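# Stand a gift box upright and open its lid

## Task

A closed gift box is lying on one side on the table. Turn it so it rests on its bottom, then open it until the lid is roughly upright or tilted back past upright. The lid's flap is held closed by concealed magnets that must be overcome.

## Robot and tools

Robot: one arm with a right five-fingered hand. Its base sits at (0, 0, +0.158) m in the scene frame, yawed about 8 degrees (quat_wxyz +0.998, -0.002, +0.001, +0.070). Scene frame: origin on the table top under the base, +z up, +y to the left when facing +x. All poses, velocities, Hand targets, offsets and camera poses use the arm's base frame.

Hand point: a spot fixed to the palm, 0.15 m out from the wrist flange along the fingers and 0.05 m in front of the palm. Its +z runs along straight fingers, +y out of the palm, +x across the palm away from the thumb. Straight fingertips end 0.06 to 0.07 m past the point, 0.06 m behind it along -y. A wrist bracket on the little-finger side sticks out up to 0.10 m and can collide. With fingers level, the wrist may hang lower than the hand (up to 0.11 m palm down, 0.23 m palm up) and reach the table first.

Row format (used by execute_actions and move): 14 numbers, each in [-1, 1]: dx, dy, dz, rx, ry, rz, little, ring, middle, index, thumb_bend, thumb_turn, force_limit, speed. The first six are an offset, not a pose: measured along the base-frame axes from the Hand target as it stood when the action or move began, with 1.0 = 0.6 m or 180 degrees. rx, ry, rz form a single rotation vector turning about the Hand target's position. Every row in a list counts from that same start, not from the row before; sending the same offset again moves further. Finger numbers are absolute targets: +1 open/straight, -1 curled; thumb_bend +1 straight, -1 fully bent; thumb_turn +1 beside the palm, -1 across in front of it. force_limit maps -1..+1 to about 0..10 N at the fingertip (0..15 N for the two thumb motors). speed rises linearly from near zero at -1 to full at +0.48 and stays full above. With the thumb across the palm the hand can enclose objects about 0.035 to 0.065 m thick, or a handle down to 0.025 m. For a gentle grip close at speed -0.94 or below. A 0 in the hand numbers is a real command: at the start, read a result first and resend the hand values it shows to keep the hand unchanged. To squeeze harder, raise force_limit and send a target more closed than hand_measured; to loosen, send one more open.

execute_actions: actions is a list of actions; each action is a list of up to 15 rows, one per 1/30 s step (a shorter list repeats its last row). cameras: list of names, ["all"], or []; images come by default only when actions is empty.

move: target is one row or a list of up to 15 rows (offsets from the current Hand target as above). speed: path top speed in m/s, 0.002 to 3.6 (default 0.25), turning at up to twice that in rad/s; one value or one per target. blend: corner rounding in m for lists (0 = stop at each target). stop_force: 3 to 120 N; ends the path when the wrist sensor feels that much push against the motion; omit it when backing off a contact. zero: with stop_force, true re-zeroes first, false counts from the last zero. blocking=false returns after about 0.5 s while the move continues (not allowed with stop_force). The path ignores obstacles; avoid routing near the arm's own base.

wait: seconds 0 to 10, arm holds last command. stop: brakes a running move. zoom_image: camera (cam_head_left, cam_head_right, cam_wrist) and region [x0, y0, x1, y1] in pixels, at most 504 by 504, from that camera's newest image. show_instructions: shows the reference image(s). zero_wrist_force: re-zeroes the wrist sensor. finished_scene: scene = current scene number; ends it irreversibly.

Results: end_effector_position (m) and end_effector_quat_wxyz of the hand point, velocities, the Hand target (last commanded pose after clipping; next offsets count from it), joint positions and torques, Wrist force and Wrist torque in the hand's own axes plus a peak line, hand_measured, hand_stopped_by (moving, target, force, stalled, fault) and hand_load_n (positive = finger pushed open), each in the six-motor order above. A move adds a line: done (within 3 mm and 2 degrees), off_target, moving, held or fault, and limits such as paced or held. Neither done nor off_target says whether contact happened. The hand often rests short of the Hand target; send the remaining distance as an offset. Commanded orientation is clipped to within 32 degrees of the measured one per step. Cameras: cam_head_left and cam_head_right (896x504, on a stand beside the table) and cam_wrist (672x504 fisheye).

Avoid: net force around 150 N on the arm, or joint contact torques at their limits (wrist joints only about 15 N m, pushing about 10 N m), which stop the arm for 10 s; the arm is stiff, so aim only slightly past a firm contact and approach slowly. Do not drop the box, let it fall off the table, slam it or strike fixed objects. Limit finger loads. Motors overheating (warning at 70 °C, stop at 85 °C) from holding loads or straining toward unreachable poses. The box must stay upright and open after the robot lets go.

Each tool is called after ">>>" as name(argument=value, ...), one argument or row to a line, values as JSON.

Reference images:

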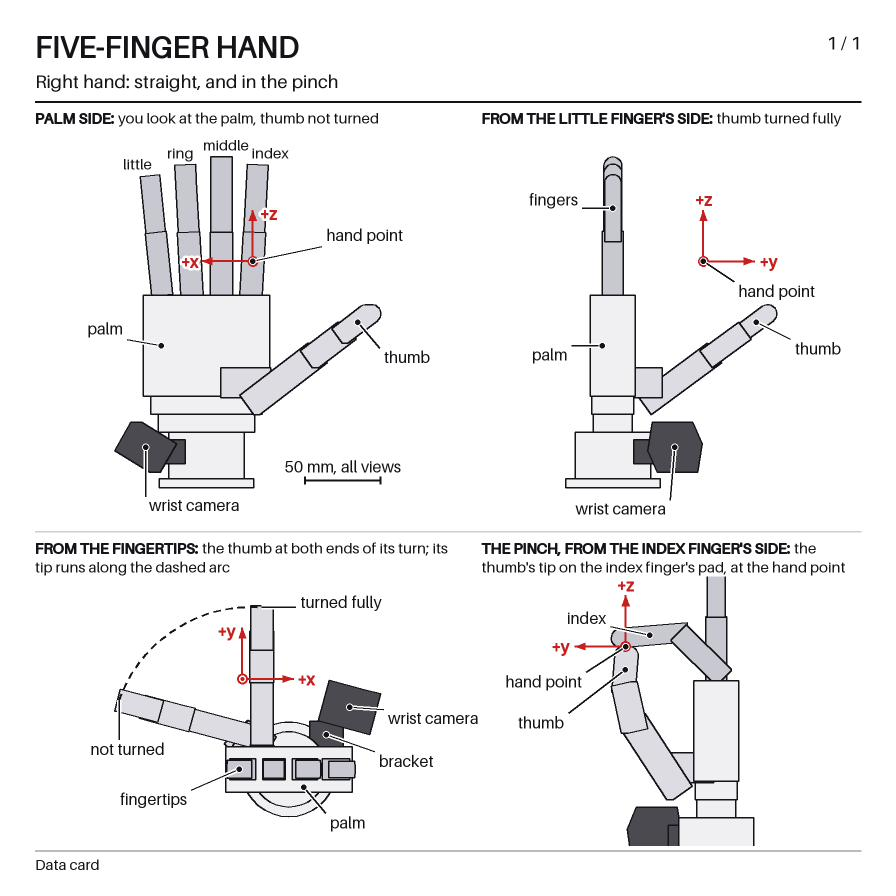

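## Session

>>> execute_actions(
  actions=[],
)

Scene clock: 0.00 s.
end_effector_position=(+0.2085, -0.2639, +0.0012) hand_measured=(+1.000, +1.000, +1.000, +1.000, +1.000, +1.000) hand_load_n=(+0.0, +0.0, +0.0, +0.0, +0.0, +0.0) hand_stopped_by=(target, target, target, target, target, target) hand_force_limit=0.00 hand_speed=-0.80 end_effector_quat_wxyz=(-0.176, -0.257, +0.950, +0.022)
Joint positions: [-1.127 -0.957 1.765 0.875 1.911 -3.207]
Joint velocities: within noise
Joint torques (N m): no reading
Motor temperatures (°C): [36 41 31 38 39 38]
Wrist force (N): no reading
Wrist torque (N m): no reading
Wrist force, peak (N): no reading
Hand target: +0.2085, -0.2639, +0.0012; -0.176, -0.257, +0.950, +0.022

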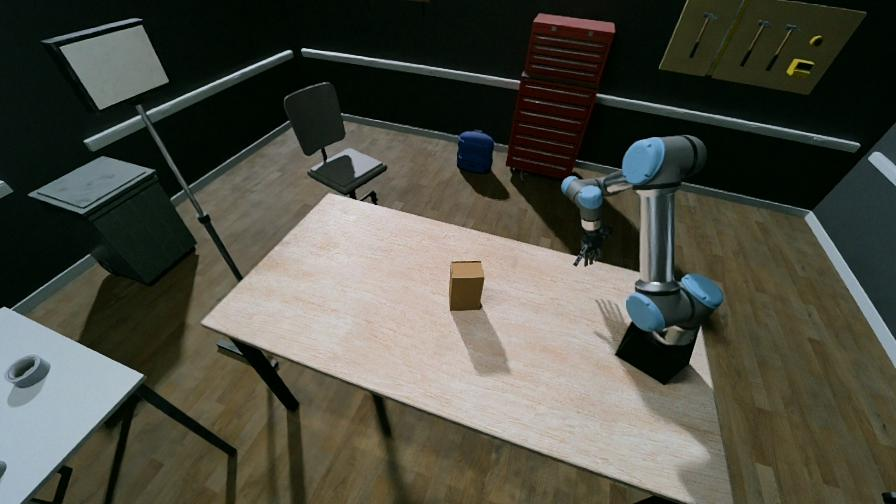

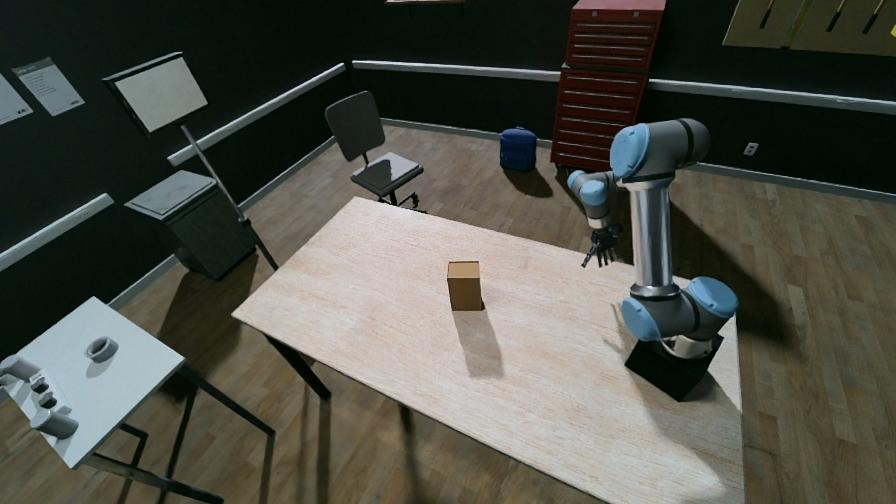

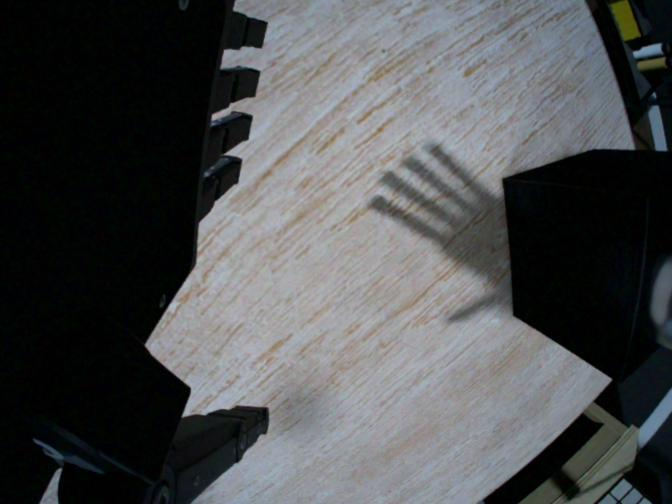

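>>> zoom_image(
  camera="cam_head_left",
  region=[410, 240, 530, 340],
)

>>> zoom_image(
  camera="cam_head_right",
  region=[410, 240, 530, 340],
)

Scaled by 4.200 from the camera's 896x504 image, which has a finer 1280x720 frame.

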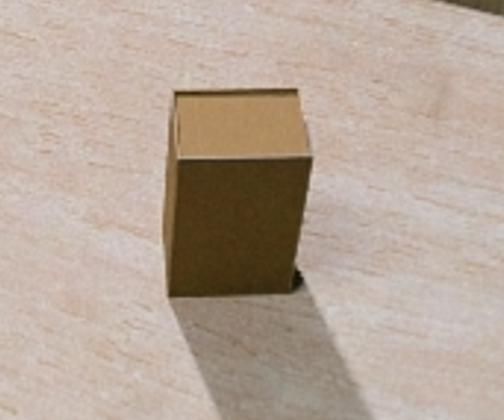

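Scaled by 4.200 from the camera's 896x504 image, which has a finer 1280x720 frame.

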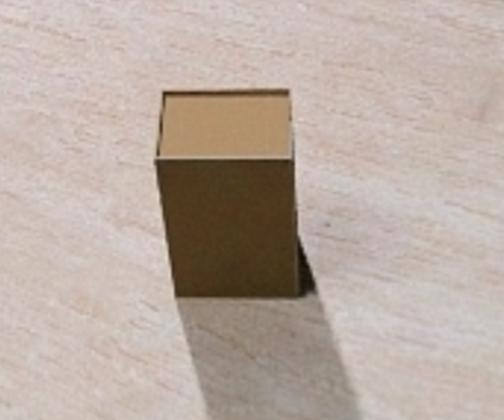

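>>> zoom_image(
  camera="cam_head_left",
  region=[440, 255, 495, 315],
)

>>> zoom_image(
  camera="cam_head_right",
  region=[440, 255, 495, 315],
)

Scaled by 8.400 from the camera's 896x504 image, which has a finer 1280x720 frame.

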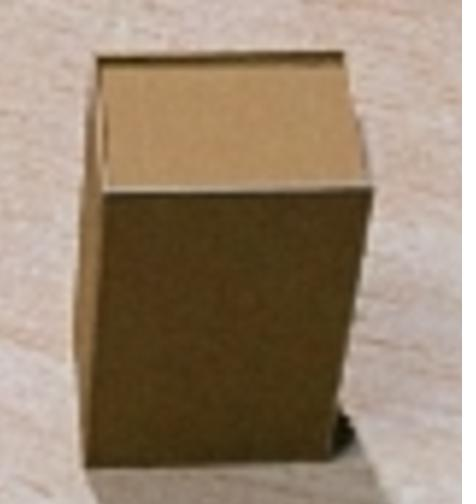

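Scaled by 8.400 from the camera's 896x504 image, which has a finer 1280x720 frame.

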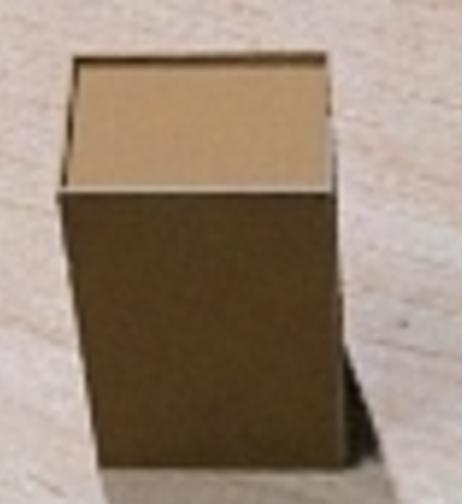

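>>> move(
  target=[0.486, -0.03, 0.365, 0, 0, 0, 1, 1, 1, 1, 1, 1, 0.0, -0.8],
  speed=0.4,
  cameras=["cam_wrist", "cam_head_left"],
)

Scene clock: 132.37 s.
end_effector_position=(+0.5001, -0.2818, +0.2202) hand_measured=(+1.000, +1.000, +1.000, +1.000, +1.000, +1.000) hand_load_n=(+0.0, -0.5, +0.0, +0.0, +0.0, -0.5) hand_stopped_by=(target, target, target, target, target, target) hand_force_limit=0.00 hand_speed=-0.80 end_effector_quat_wxyz=(-0.176, -0.257, +0.950, +0.022)
Joint positions: [-0.716 -0.465 0.261 2.015 1.837 -2.783]
Joint torques (N m): [5.43 -32.44 -31.19 6.06 1.93 1.53]
Wrist force (N): [0.0 0.2 -0.1]
Wrist torque (N m): [0.03 0.00 -0.01]
Wrist force, peak (N): [4.7 -1.2 2.7]
Hand target: +0.5001, -0.2819, +0.2202; -0.176, -0.257, +0.950, +0.022
Off the commanded pose: 0.000 m, 0 deg.
move: done
camera_calibration:
cam_wrist: T_world_to_cam=[[-0.693323, 0.68392, 0.227061, 0.486171], [0.720557, 0.653549, 0.23167, -0.228859], [0.0100485, 0.324233, -0.945924, 0.411085], [0, 0, 0, 1]] pos_world=[0.497849, -0.31622, 0.331485]
Images, in order (width x height): cam_head_left 896x504, cam_wrist 672x504.

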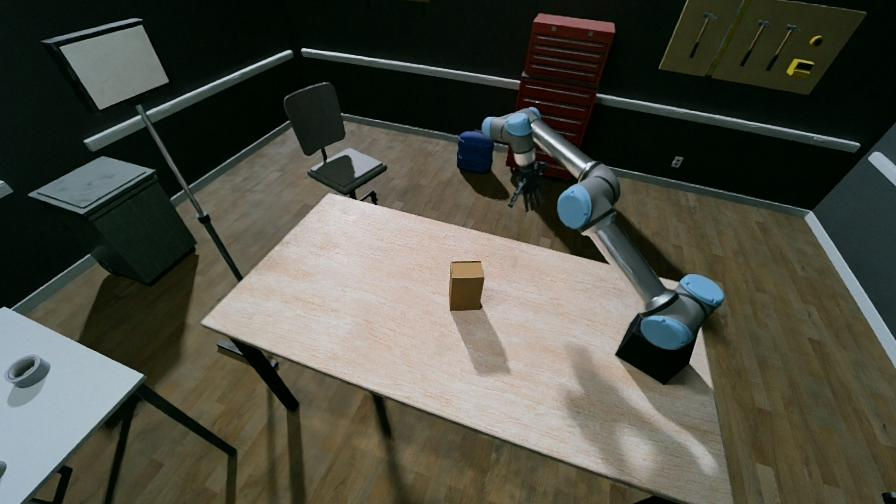

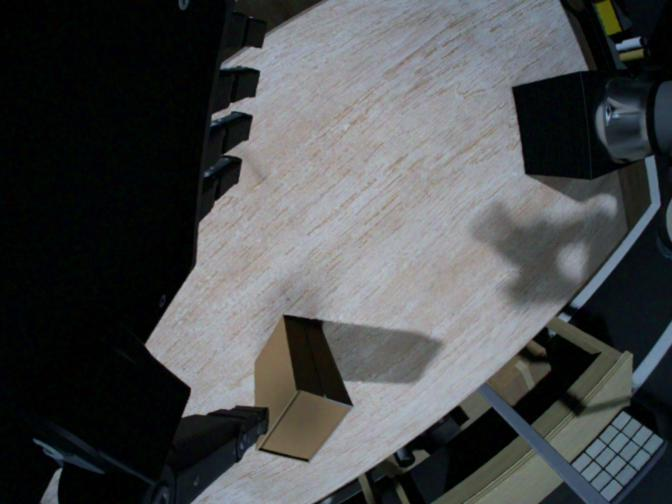

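>>> zoom_image(
  camera="cam_wrist",
  region=[230, 300, 390, 470],
)

Scaled by 2.965 from the camera's 672x504 image, which has a finer 960x720 frame.

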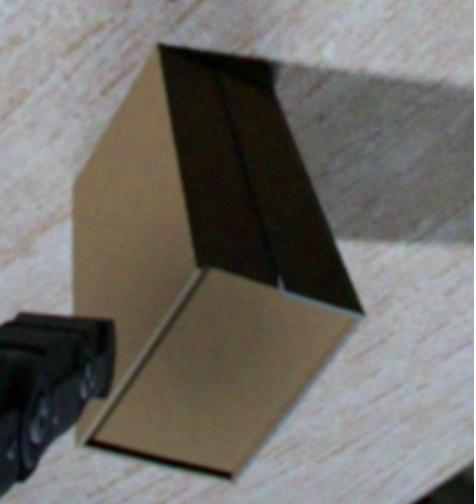

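>>> zoom_image(
  camera="cam_wrist",
  region=[255, 380, 360, 465],
)

>>> zoom_image(
  camera="cam_wrist",
  region=[275, 305, 360, 410],
)

Scaled by 4.800 from the camera's 672x504 image, which has a finer 960x720 frame.

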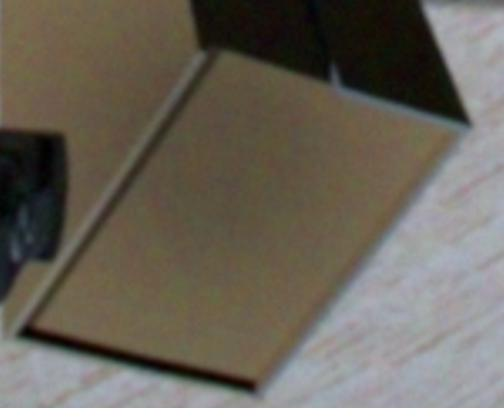

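Scaled by 4.800 from the camera's 672x504 image, which has a finer 960x720 frame.

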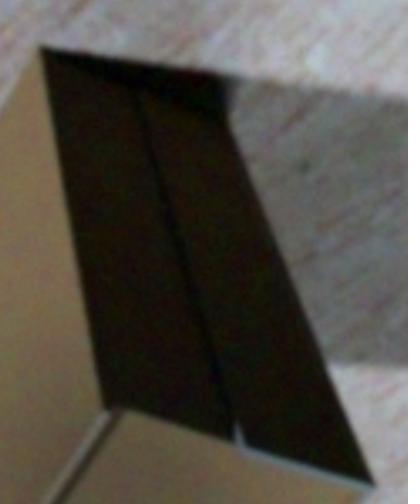

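>>> move(
  target=[0.324, 0.3437, -0.117, -0.2588, -0.2124, -0.0354, 0.6, 0.6, 0.6, 0.6, 1, -1, 0.0, 0.2],
  speed=0.4,
  cameras=["all"],
)

Scene clock: 572.00 s.
end_effector_position=(+0.6945, -0.0757, +0.1500) hand_measured=(+0.600, +0.600, +0.600, +0.600, +1.000, -1.000) hand_load_n=(+0.0, +0.0, +0.0, +0.0, +0.0, +0.0) hand_stopped_by=(target, target, target, target, target, target) hand_force_limit=0.00 hand_speed=0.20 end_effector_quat_wxyz=(+0.052, -0.110, +0.899, -0.422)
Joint positions: [-0.108 -0.72 0.844 1.054 2.377 -2.092]
Joint torques (N m): [7.5 -30.61 -33.19 -0.89 2.85 1.52]
Wrist force (N): [0.6 1.6 -0.5]
Wrist torque (N m): [0.18 -0.12 -0.01]
Wrist force, peak (N): [-1.2 5.2 -3.9]
Hand target: +0.6945, -0.0756, +0.1500; +0.052, -0.110, +0.899, -0.422
Off the commanded pose: 0.000 m, 0 deg.
move: done
camera_calibration:
cam_wrist: T_world_to_cam=[[-0.433001, 0.526614, -0.731565, 0.447073], [0.673984, 0.728064, 0.125173, -0.433534], [0.598544, -0.438863, -0.670182, -0.2319], [0, 0, 0, 1]] pos_world=[0.624581, -0.0215665, 0.225915]

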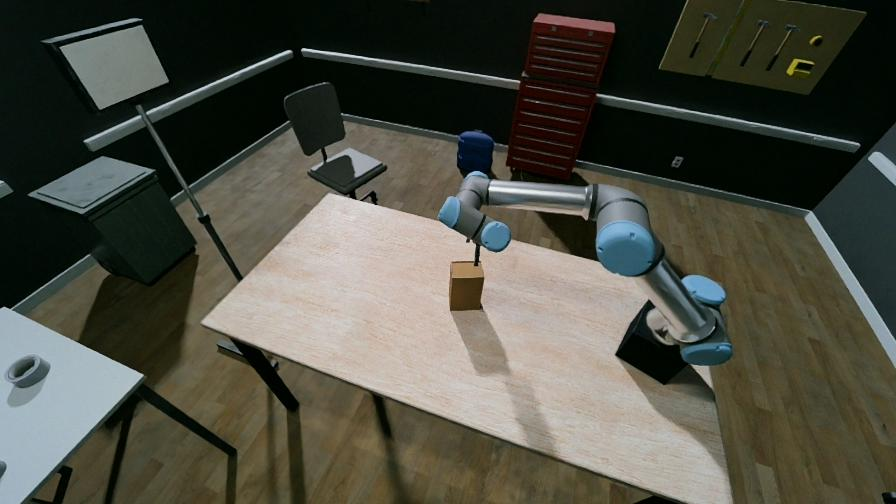

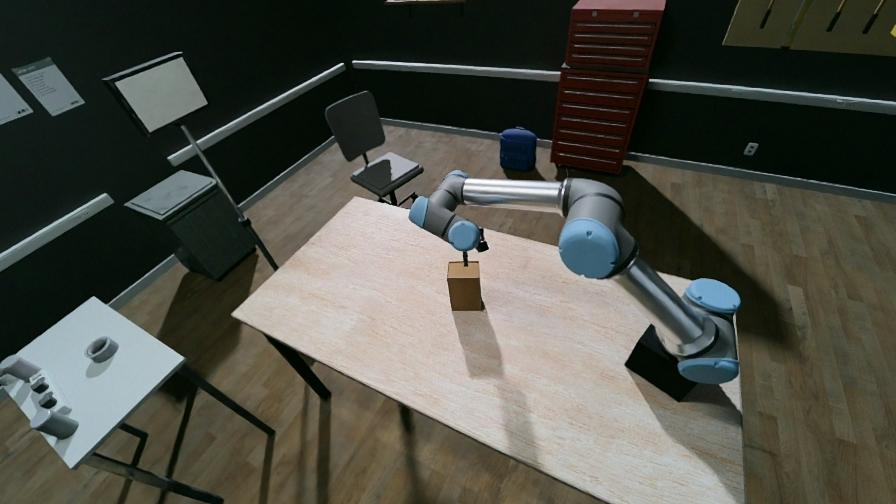

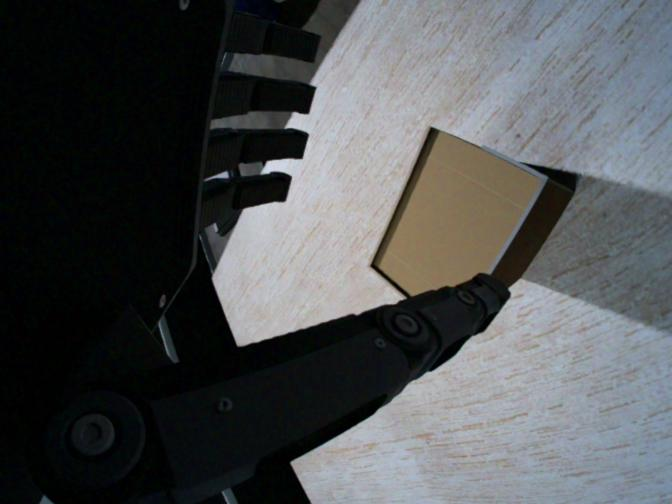

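>>> zoom_image(
  camera="cam_head_left",
  region=[430, 190, 530, 320],
)

>>> zoom_image(
  camera="cam_head_right",
  region=[420, 190, 520, 320],
)

>>> zoom_image(
  camera="cam_wrist",
  region=[340, 100, 600, 320],
)

Scaled by 3.877 from the camera's 896x504 image, which has a finer 1280x720 frame.

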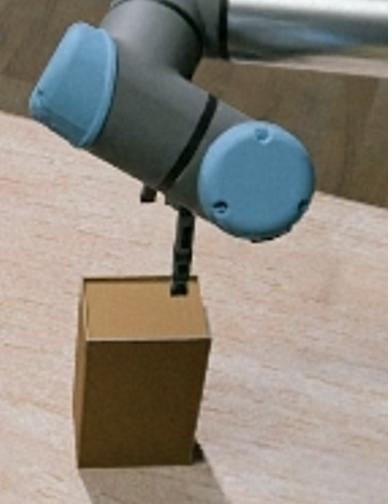

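Scaled by 3.877 from the camera's 896x504 image, which has a finer 1280x720 frame.

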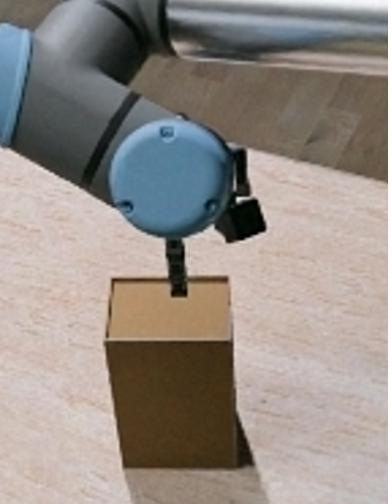

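Scaled by 1.938 from the camera's 672x504 image, which has a finer 960x720 frame.

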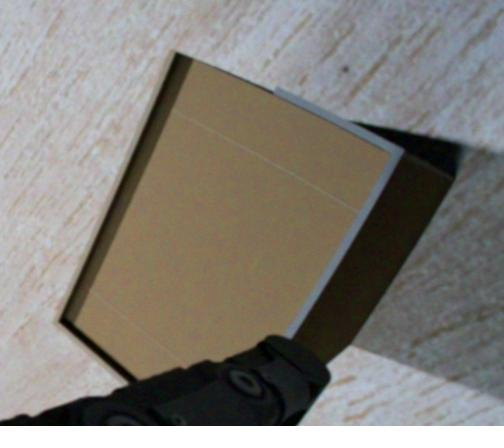

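>>> move(
  target=[
    [0.0247, 0.0113, 0, 0, 0, 0, 0.6, 0.6, 0.6, 0.6, 1, -1, 0.0, 0.2],
    [0.0247, 0.0113, -0.1817, 0, 0, 0, 0.6, 0.6, 0.6, 0.6, 1, -1, 0.0, 0.2],
  ],
  speed=0.15,
  stop_force=12,
  cameras=["all"],
)

Scene clock: 627.60 s.
end_effector_position=(+0.7094, -0.0689, +0.0410) hand_measured=(+0.600, +0.600, +0.600, +0.600, +1.000, -1.000) hand_load_n=(+0.0, +0.0, +0.0, +1.0, +0.0, +0.0) hand_stopped_by=(target, target, target, target, target, target) hand_force_limit=0.00 hand_speed=0.20 end_effector_quat_wxyz=(+0.052, -0.110, +0.899, -0.422)
Joint positions: [-0.094 -0.599 0.905 0.885 2.382 -2.075]
Joint torques (N m): [-5.87 -30.42 -1.46 -1.16 -0.2 -0.78]
Wrist force (N): [0.7 -1.6 -1.1]
Wrist torque (N m): [0.15 -0.09 -0.02]
Wrist force, peak (N): [0.6 3.1 0.4]
Hand target: +0.7093, -0.0689, +0.0410; +0.052, -0.110, +0.899, -0.422
Off the commanded pose: 0.000 m, 0 deg.
move: done
camera_calibration:
cam_wrist: T_world_to_cam=[[-0.432973, 0.526506, -0.731659, 0.370151], [0.673989, 0.728075, 0.125081, -0.434809], [0.598559, -0.438974, -0.670096, -0.310846], [0, 0, 0, 1]] pos_world=[0.639381, -0.0147668, 0.116914]

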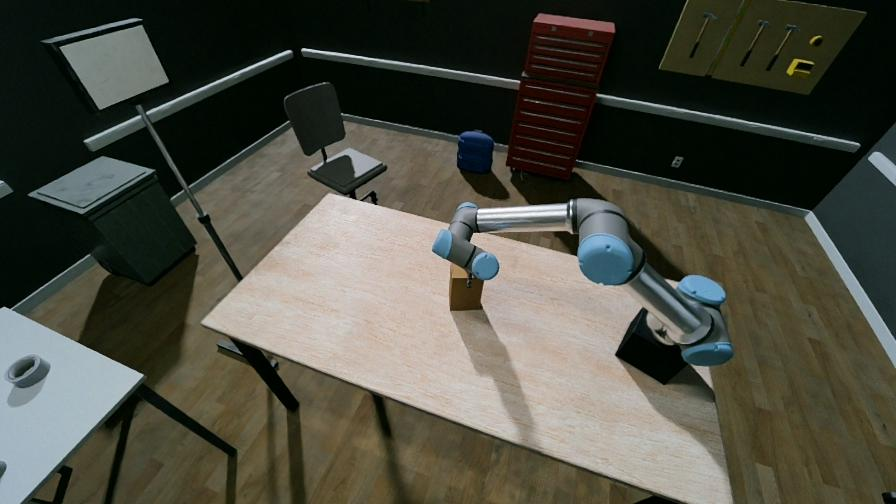

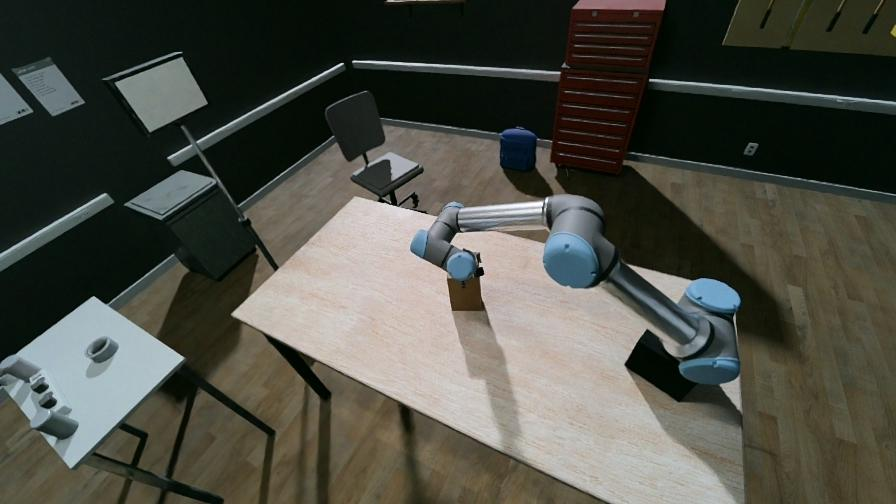

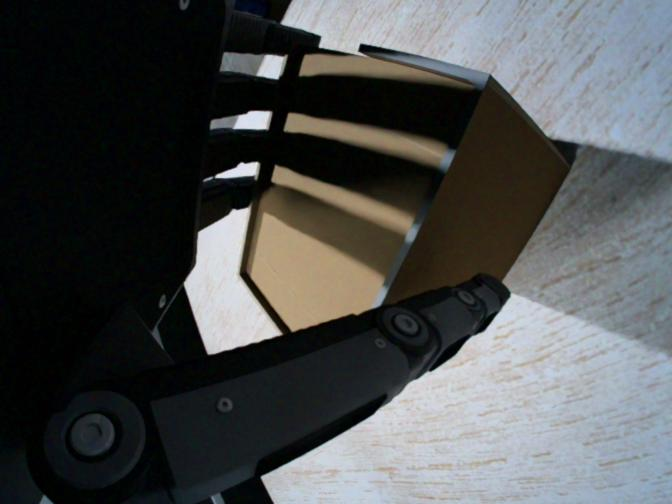

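>>> move(
  target=[0, 0, 0, 0, 0, 0, 0.6, 0.6, 0.1, 0.1, 1, -1, -0.2, -0.85],
  speed=0.1,
  cameras=["cam_wrist"],
)

Scene clock: 646.33 s.
end_effector_position=(+0.7094, -0.0689, +0.0410) hand_measured=(+0.600, +0.600, +0.352, +0.340, +1.000, -1.000) hand_load_n=(+0.0, +0.0, +3.5, +8.5, +1.5, -1.0) hand_stopped_by=(target, target, force, force, target, target) hand_force_limit=-0.20 hand_speed=-0.85 end_effector_quat_wxyz=(+0.052, -0.110, +0.899, -0.422)
Joint positions: [-0.094 -0.599 0.905 0.885 2.382 -2.075]
Joint torques (N m): [-5.67 -32.83 -2.63 -0.55 0.62 -0.94]
Wrist force (N): [0.4 1.9 -0.1]
Wrist torque (N m): [0.13 -0.13 -0.01]
Wrist force, peak (N): [0.1 2.4 0.3]
Hand target: +0.7093, -0.0689, +0.0410; +0.052, -0.110, +0.899, -0.422
Off the commanded pose: 0.000 m, 0 deg.
move: done
camera_calibration:
cam_wrist: T_world_to_cam=[[-0.433018, 0.526538, -0.73161, 0.370174], [0.673997, 0.728069, 0.125071, -0.434812], [0.598518, -0.438945, -0.670152, -0.310812], [0, 0, 0, 1]] pos_world=[0.639381, -0.0147667, 0.116914]
Images, in order (width x height): cam_wrist 672x504.

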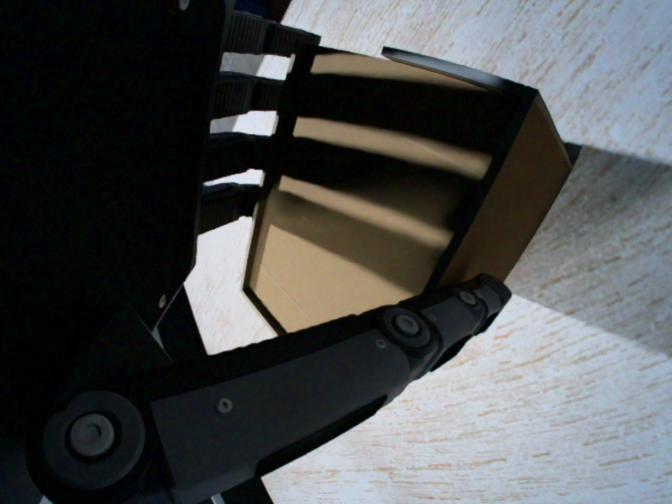

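>>> move(
  target=[0, 0, 0.042, 0, 0, 0, 0.6, 0.6, 0.1, 0.1, 1, -1, -0.2, -0.85],
  speed=0.08,
  cameras=["all"],
)

Scene clock: 650.67 s.
end_effector_position=(+0.7093, -0.0689, +0.0661) hand_measured=(+0.600, +0.600, +0.352, +0.340, +1.000, -1.000) hand_load_n=(+0.0, +0.0, +3.0, +9.0, +1.5, -1.0) hand_stopped_by=(target, target, force, force, target, target) hand_force_limit=-0.20 hand_speed=-0.85 end_effector_quat_wxyz=(+0.052, -0.110, +0.899, -0.422)
Joint positions: [-0.094 -0.62 0.879 0.932 2.382 -2.075]
Joint torques (N m): [-2.67 -77.76 -32.84 5.66 0.79 1.01]
Wrist force (N): [0.6 3.6 0.7]
Wrist torque (N m): [0.27 -0.13 0.03]
Wrist force, peak (N): [0.8 5.5 1.8]
Hand target: +0.7093, -0.0689, +0.0662; +0.052, -0.110, +0.899, -0.422
Off the commanded pose: 0.000 m, 0 deg.
move: done
camera_calibration:
cam_wrist: T_world_to_cam=[[-0.432973, 0.526506, -0.731659, 0.388516], [0.673989, 0.728075, 0.125081, -0.437948], [0.598559, -0.438974, -0.670096, -0.294026], [0, 0, 0, 1]] pos_world=[0.639381, -0.0147668, 0.142014]

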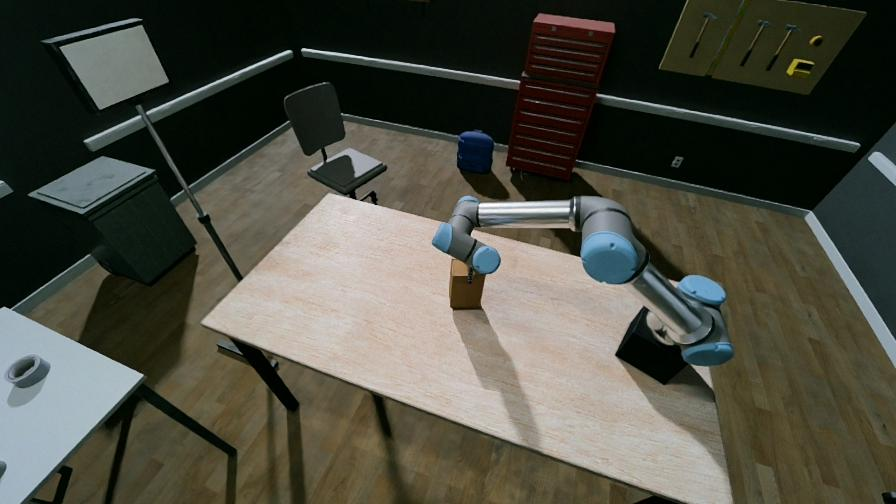

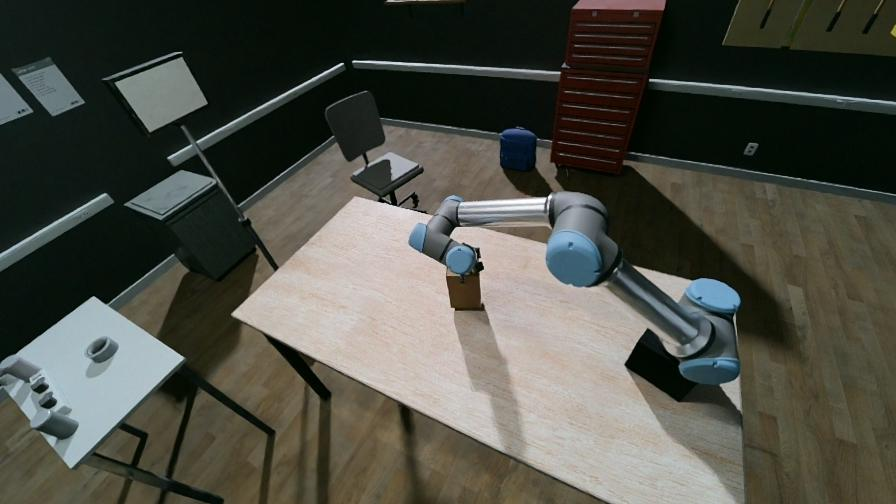

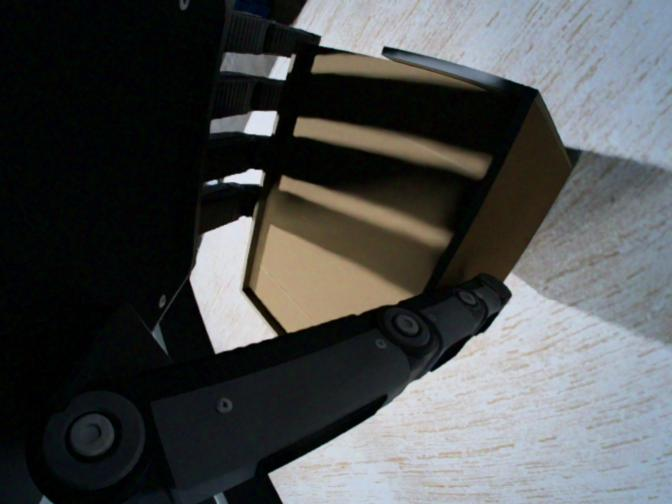

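>>> move(
  target=[-0.1217, 0.345, 0, 0, 0, -0.0778, 0.6, 0.6, 0.1, 0.1, 1, -1, -0.2, -0.85],
  speed=0.2,
)

>>> move(
  target=[0, 0, -0.06, 0, 0, 0, 0.6, 0.6, 0.1, 0.1, 1, -1, -0.2, -0.85],
  speed=0.03,
  stop_force=4,
  cameras=["all"],
)

Scene clock: 669.63 s.
end_effector_position=(+0.6363, +0.1381, +0.0662) hand_measured=(+0.600, +0.600, +0.352, +0.338, +1.000, -1.000) hand_load_n=(+0.0, +0.0, +1.5, +0.0, +0.5, +0.0) hand_stopped_by=(target, target, force, force, target, target) hand_force_limit=-0.20 hand_speed=-0.85 end_effector_quat_wxyz=(+0.000, +0.000, +0.905, -0.425)
Joint positions: [0.25 -0.472 0.761 1.571 2.412 -1.191]
Joint torques (N m): [5.63 -32.85 -31.34 6.74 0.07 1.48]
Wrist force (N): [0.4 2.0 -0.9]
Wrist torque (N m): [0.25 -0.12 -0.01]
Wrist force, peak (N): [2.0 9.4 -2.9]
Hand target: +0.6363, +0.1381, +0.0662; +0.000, +0.000, +0.905, -0.425
Off the commanded pose: 0.000 m, 0 deg.
move: done

Scene clock: 671.20 s.
end_effector_position=(+0.6363, +0.1381, +0.0563) hand_measured=(+0.600, +0.600, +0.352, +0.338, +1.000, -1.000) hand_load_n=(+0.0, +0.0, +0.0, +0.0, +0.0, +0.0) hand_stopped_by=(target, target, force, force, target, target) hand_force_limit=-0.20 hand_speed=-0.85 end_effector_quat_wxyz=(+0.000, +0.000, +0.905, -0.425)
Joint positions: [0.25 -0.462 0.768 1.554 2.412 -1.191]
Joint torques (N m): [5.61 -81.27 -30.73 6.17 0.31 0.75]
Wrist force (N): [0.4 2.1 -0.6]
Wrist torque (N m): [0.22 -0.07 -0.02]
Wrist force, peak (N): [0.8 -1.2 -4.3]
Hand target: +0.6363, +0.1381, +0.0563; +0.000, +0.000, +0.905, -0.425 (not the last commanded pose)
Off the commanded pose: 0.026 m, 0 deg.
move: contact
camera_calibration:
cam_wrist: T_world_to_cam=[[-0.292698, 0.615639, -0.731654, 0.139174], [0.830163, 0.543314, 0.125057, -0.612106], [0.474508, -0.570788, -0.670107, -0.068886], [0, 0, 0, 1]] pos_world=[0.58157, 0.207565, 0.132214]

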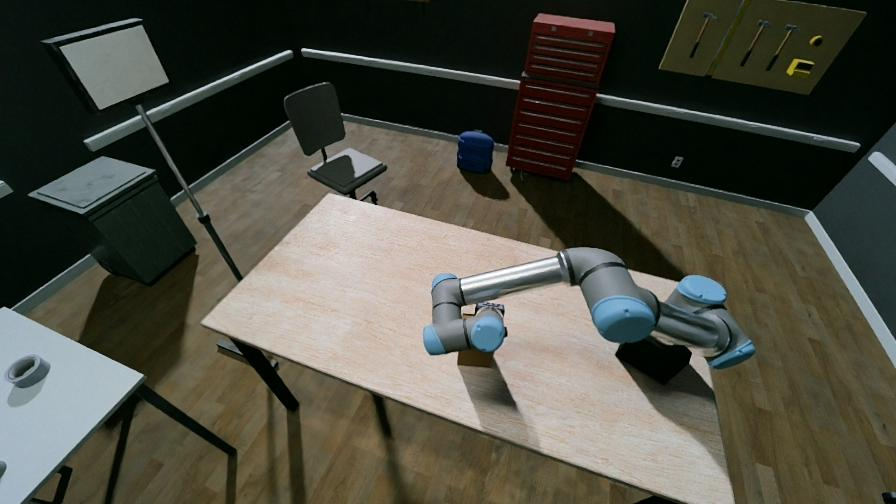

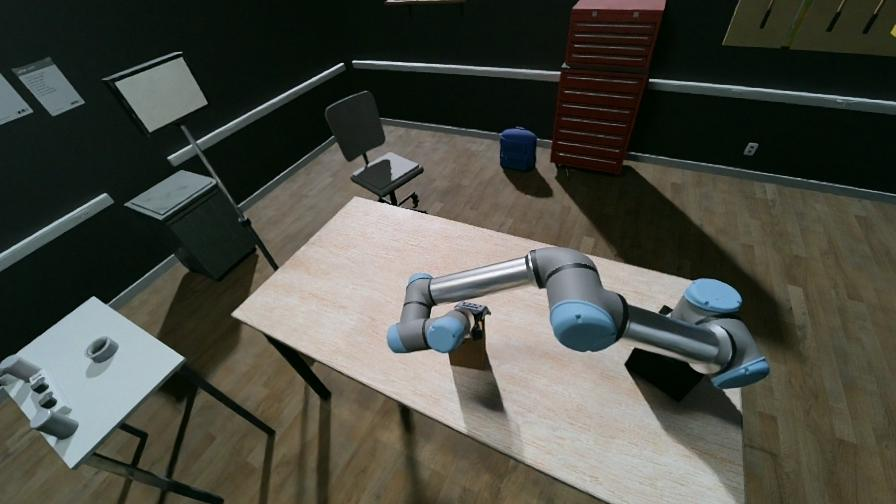

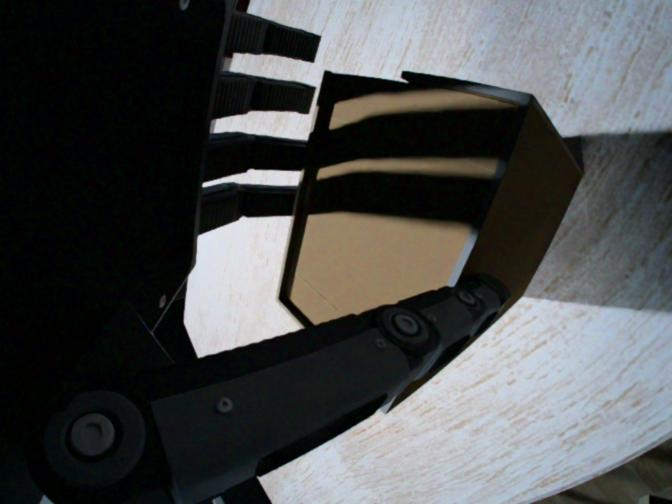

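>>> zoom_image(
  camera="cam_head_left",
  region=[420, 280, 530, 400],
)

>>> zoom_image(
  camera="cam_head_right",
  region=[400, 280, 510, 400],
)

>>> zoom_image(
  camera="cam_wrist",
  region=[200, 20, 600, 320],
)

Scaled by 4.200 from the camera's 896x504 image, which has a finer 1280x720 frame.

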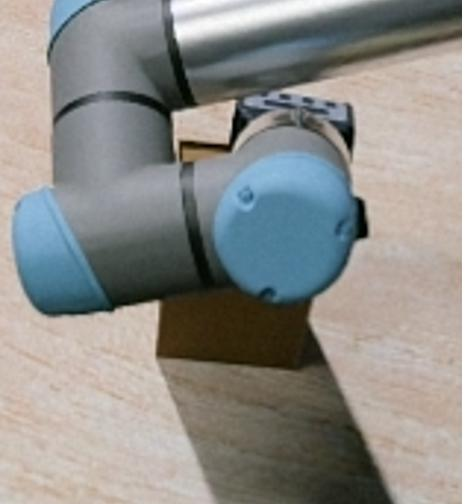

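Scaled by 4.200 from the camera's 896x504 image, which has a finer 1280x720 frame.

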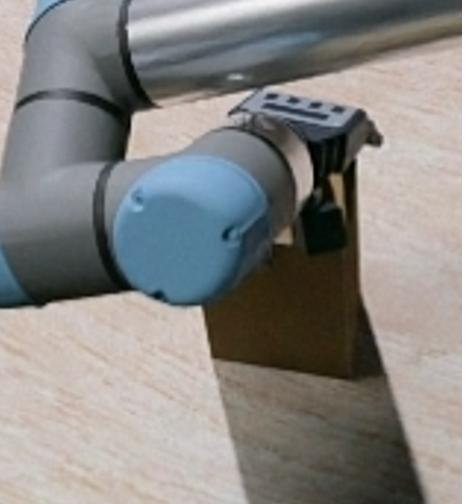

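Scaled by 1.260 from the camera's 672x504 image, which has a finer 960x720 frame.

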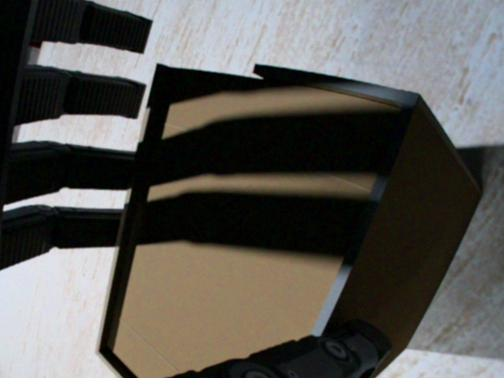

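>>> move(
  target=[0, 0, 0, 0, 0, 0, 0.55, 0.55, 0.55, 0.55, 1, -1, -0.2, -0.85],
  speed=0.1,
  cameras=["all"],
)

>>> zoom_image(
  camera="cam_head_left",
  region=[420, 280, 530, 400],
)

>>> zoom_image(
  camera="cam_head_right",
  region=[400, 280, 510, 400],
)

Scene clock: 705.07 s.
end_effector_position=(+0.6363, +0.1381, +0.0563) hand_measured=(+0.550, +0.550, +0.550, +0.550, +1.000, -1.000) hand_load_n=(+0.0, +0.0, +0.0, +0.0, +0.0, +0.0) hand_stopped_by=(target, target, target, target, target, target) hand_force_limit=-0.20 hand_speed=-0.85 end_effector_quat_wxyz=(+0.000, +0.000, +0.905, -0.425)
Joint positions: [0.25 -0.462 0.768 1.554 2.412 -1.191]
Joint torques (N m): [5.24 -81.07 -29.98 5.97 0.31 -0.67]
Wrist force (N): [0.6 2.3 -0.3]
Wrist torque (N m): [0.22 -0.11 0.00]
Wrist force, peak (N): [0.8 2.5 -0.7]
Hand target: +0.6363, +0.1381, +0.0563; +0.000, +0.000, +0.905, -0.425
Off the commanded pose: 0.000 m, 0 deg.
move: done
camera_calibration:
cam_wrist: T_world_to_cam=[[-0.292698, 0.615639, -0.731654, 0.139174], [0.830163, 0.543314, 0.125057, -0.612106], [0.474508, -0.570788, -0.670107, -0.068886], [0, 0, 0, 1]] pos_world=[0.58157, 0.207565, 0.132214]

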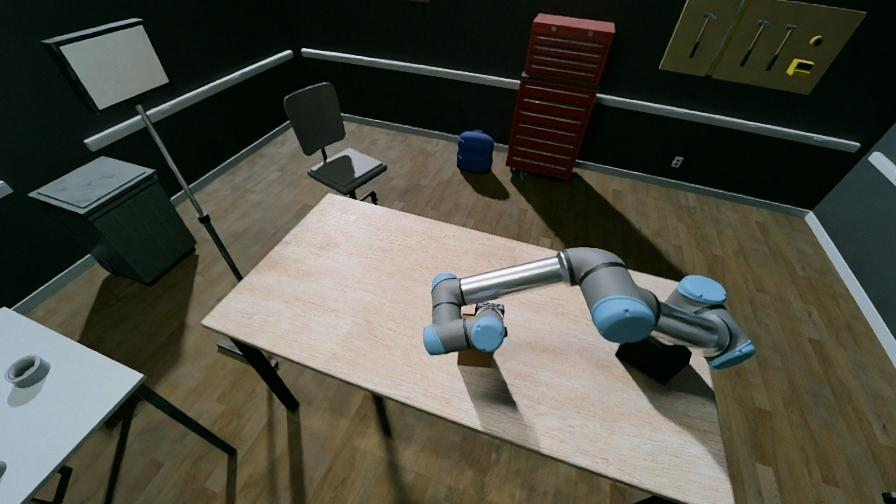

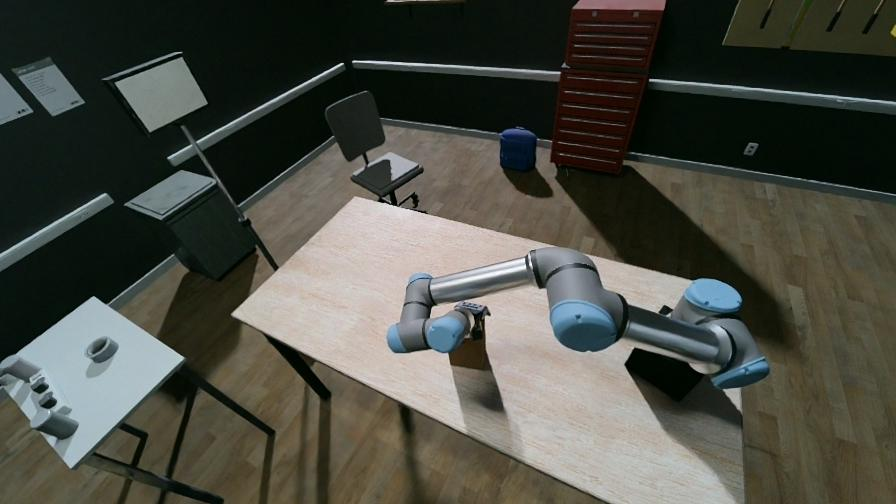

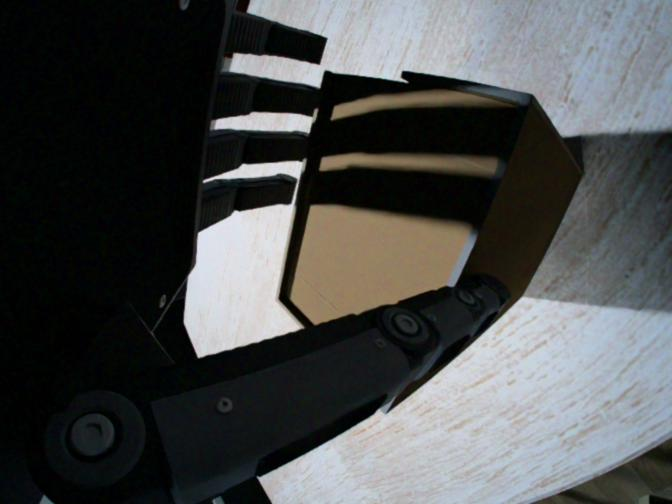

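Scaled by 4.200 from the camera's 896x504 image, which has a finer 1280x720 frame.

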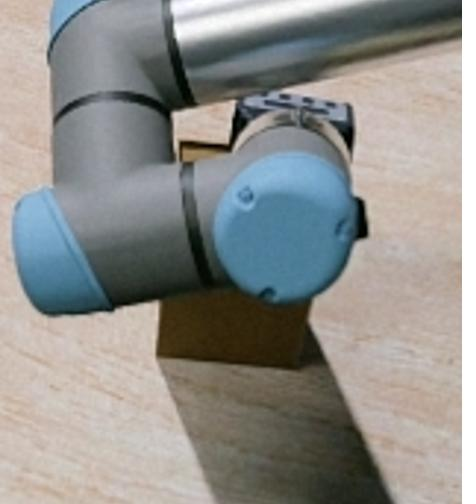

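Scaled by 4.200 from the camera's 896x504 image, which has a finer 1280x720 frame.

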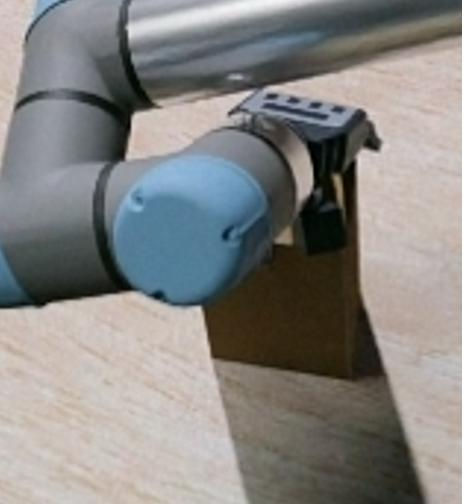

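>>> move(
  target=[
    [0, 0.010, 0, 0, 0, 0.036, 0.55, 0.55, 0.55, 0.55, 1, -1, -0.2, -0.85],
    [0, 0.010, -0.04, 0, 0, 0.036, 0.55, 0.55, 0.55, 0.55, 1, -1, -0.2, -0.85],
  ],
  speed=0.1,
  stop_force=10,
)

>>> move(
  target=[0, 0, 0, 0, 0, 0, 0.1, 0.1, 0.1, 0.1, 1, -1, -0.5, -0.88],
  speed=0.1,
  cameras=["all"],
)

Scene clock: 756.90 s.
end_effector_position=(+0.6363, +0.1442, +0.0323) hand_measured=(+0.550, +0.550, +0.550, +0.550, +1.000, -1.000) hand_load_n=(+0.0, +0.0, +0.0, +0.0, +0.0, +0.0) hand_stopped_by=(target, target, target, target, target, target) hand_force_limit=-0.20 hand_speed=-0.85 end_effector_quat_wxyz=(+0.024, -0.051, +0.904, -0.424)
Joint positions: [0.259 -0.487 0.851 1.379 2.436 -1.345]
Joint torques (N m): [-5.2 -32.31 -0.65 -0.64 3.06 -1.34]
Wrist force (N): [0.6 1.7 -0.7]
Wrist torque (N m): [0.20 -0.10 0.07]
Wrist force, peak (N): [0.5 2.7 -0.7]
Hand target: +0.6363, +0.1441, +0.0323; +0.024, -0.051, +0.904, -0.424
Off the commanded pose: 0.000 m, 0 deg.
move: done

Scene clock: 757.90 s.
end_effector_position=(+0.6363, +0.1441, +0.0323) hand_measured=(+0.306, +0.330, +0.330, +0.340, +1.000, -1.000) hand_load_n=(+5.0, +3.0, +6.5, +1.0, +1.5, +3.5) hand_stopped_by=(force, force, force, force, target, target) hand_force_limit=-0.50 hand_speed=-0.88 end_effector_quat_wxyz=(+0.024, -0.051, +0.904, -0.424)
Joint positions: [0.259 -0.487 0.851 1.379 2.436 -1.345]
Joint torques (N m): [-5.86 -33.7 -0.79 -0.28 1.56 -1.18]
Wrist force (N): [0.8 -0.9 -1.2]
Wrist torque (N m): [0.24 -0.07 -0.05]
Wrist force, peak (N): [0.6 2.1 -0.7]
Hand target: +0.6363, +0.1441, +0.0323; +0.024, -0.051, +0.904, -0.424
Off the commanded pose: 0.000 m, 0 deg.
move: done
camera_calibration:
cam_wrist: T_world_to_cam=[[-0.360336, 0.578656, -0.731653, 0.166276], [0.763513, 0.633569, 0.125055, -0.582884], [0.535916, -0.513564, -0.670109, -0.128836], [0, 0, 0, 1]] pos_world=[0.574, 0.206915, 0.108214]

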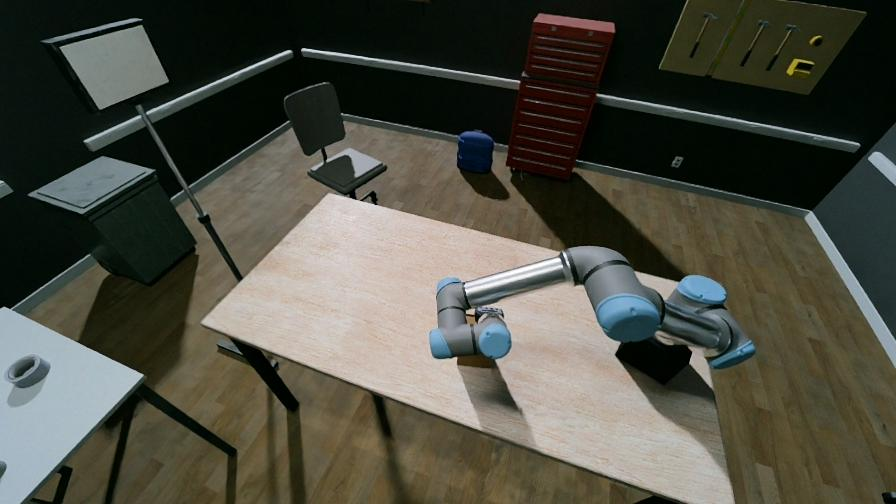

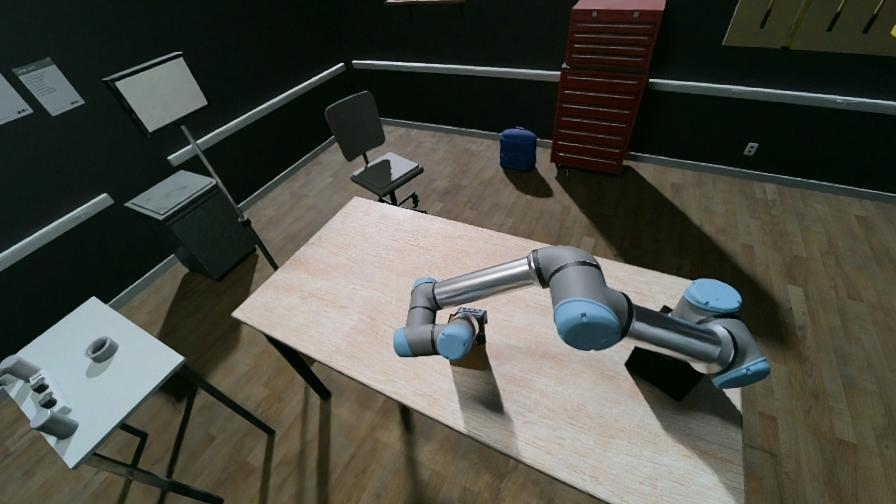

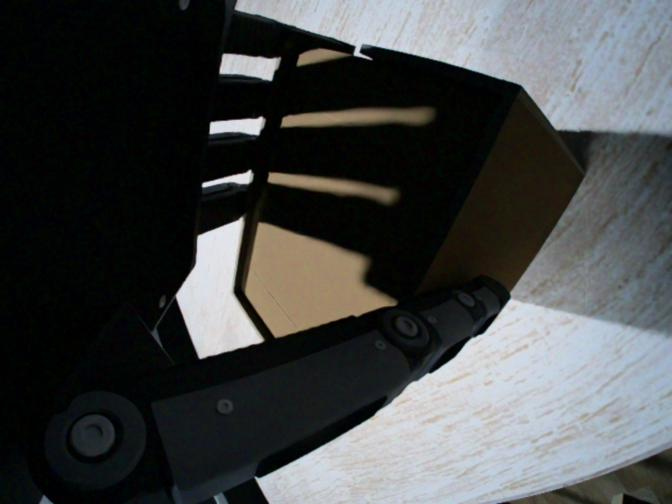

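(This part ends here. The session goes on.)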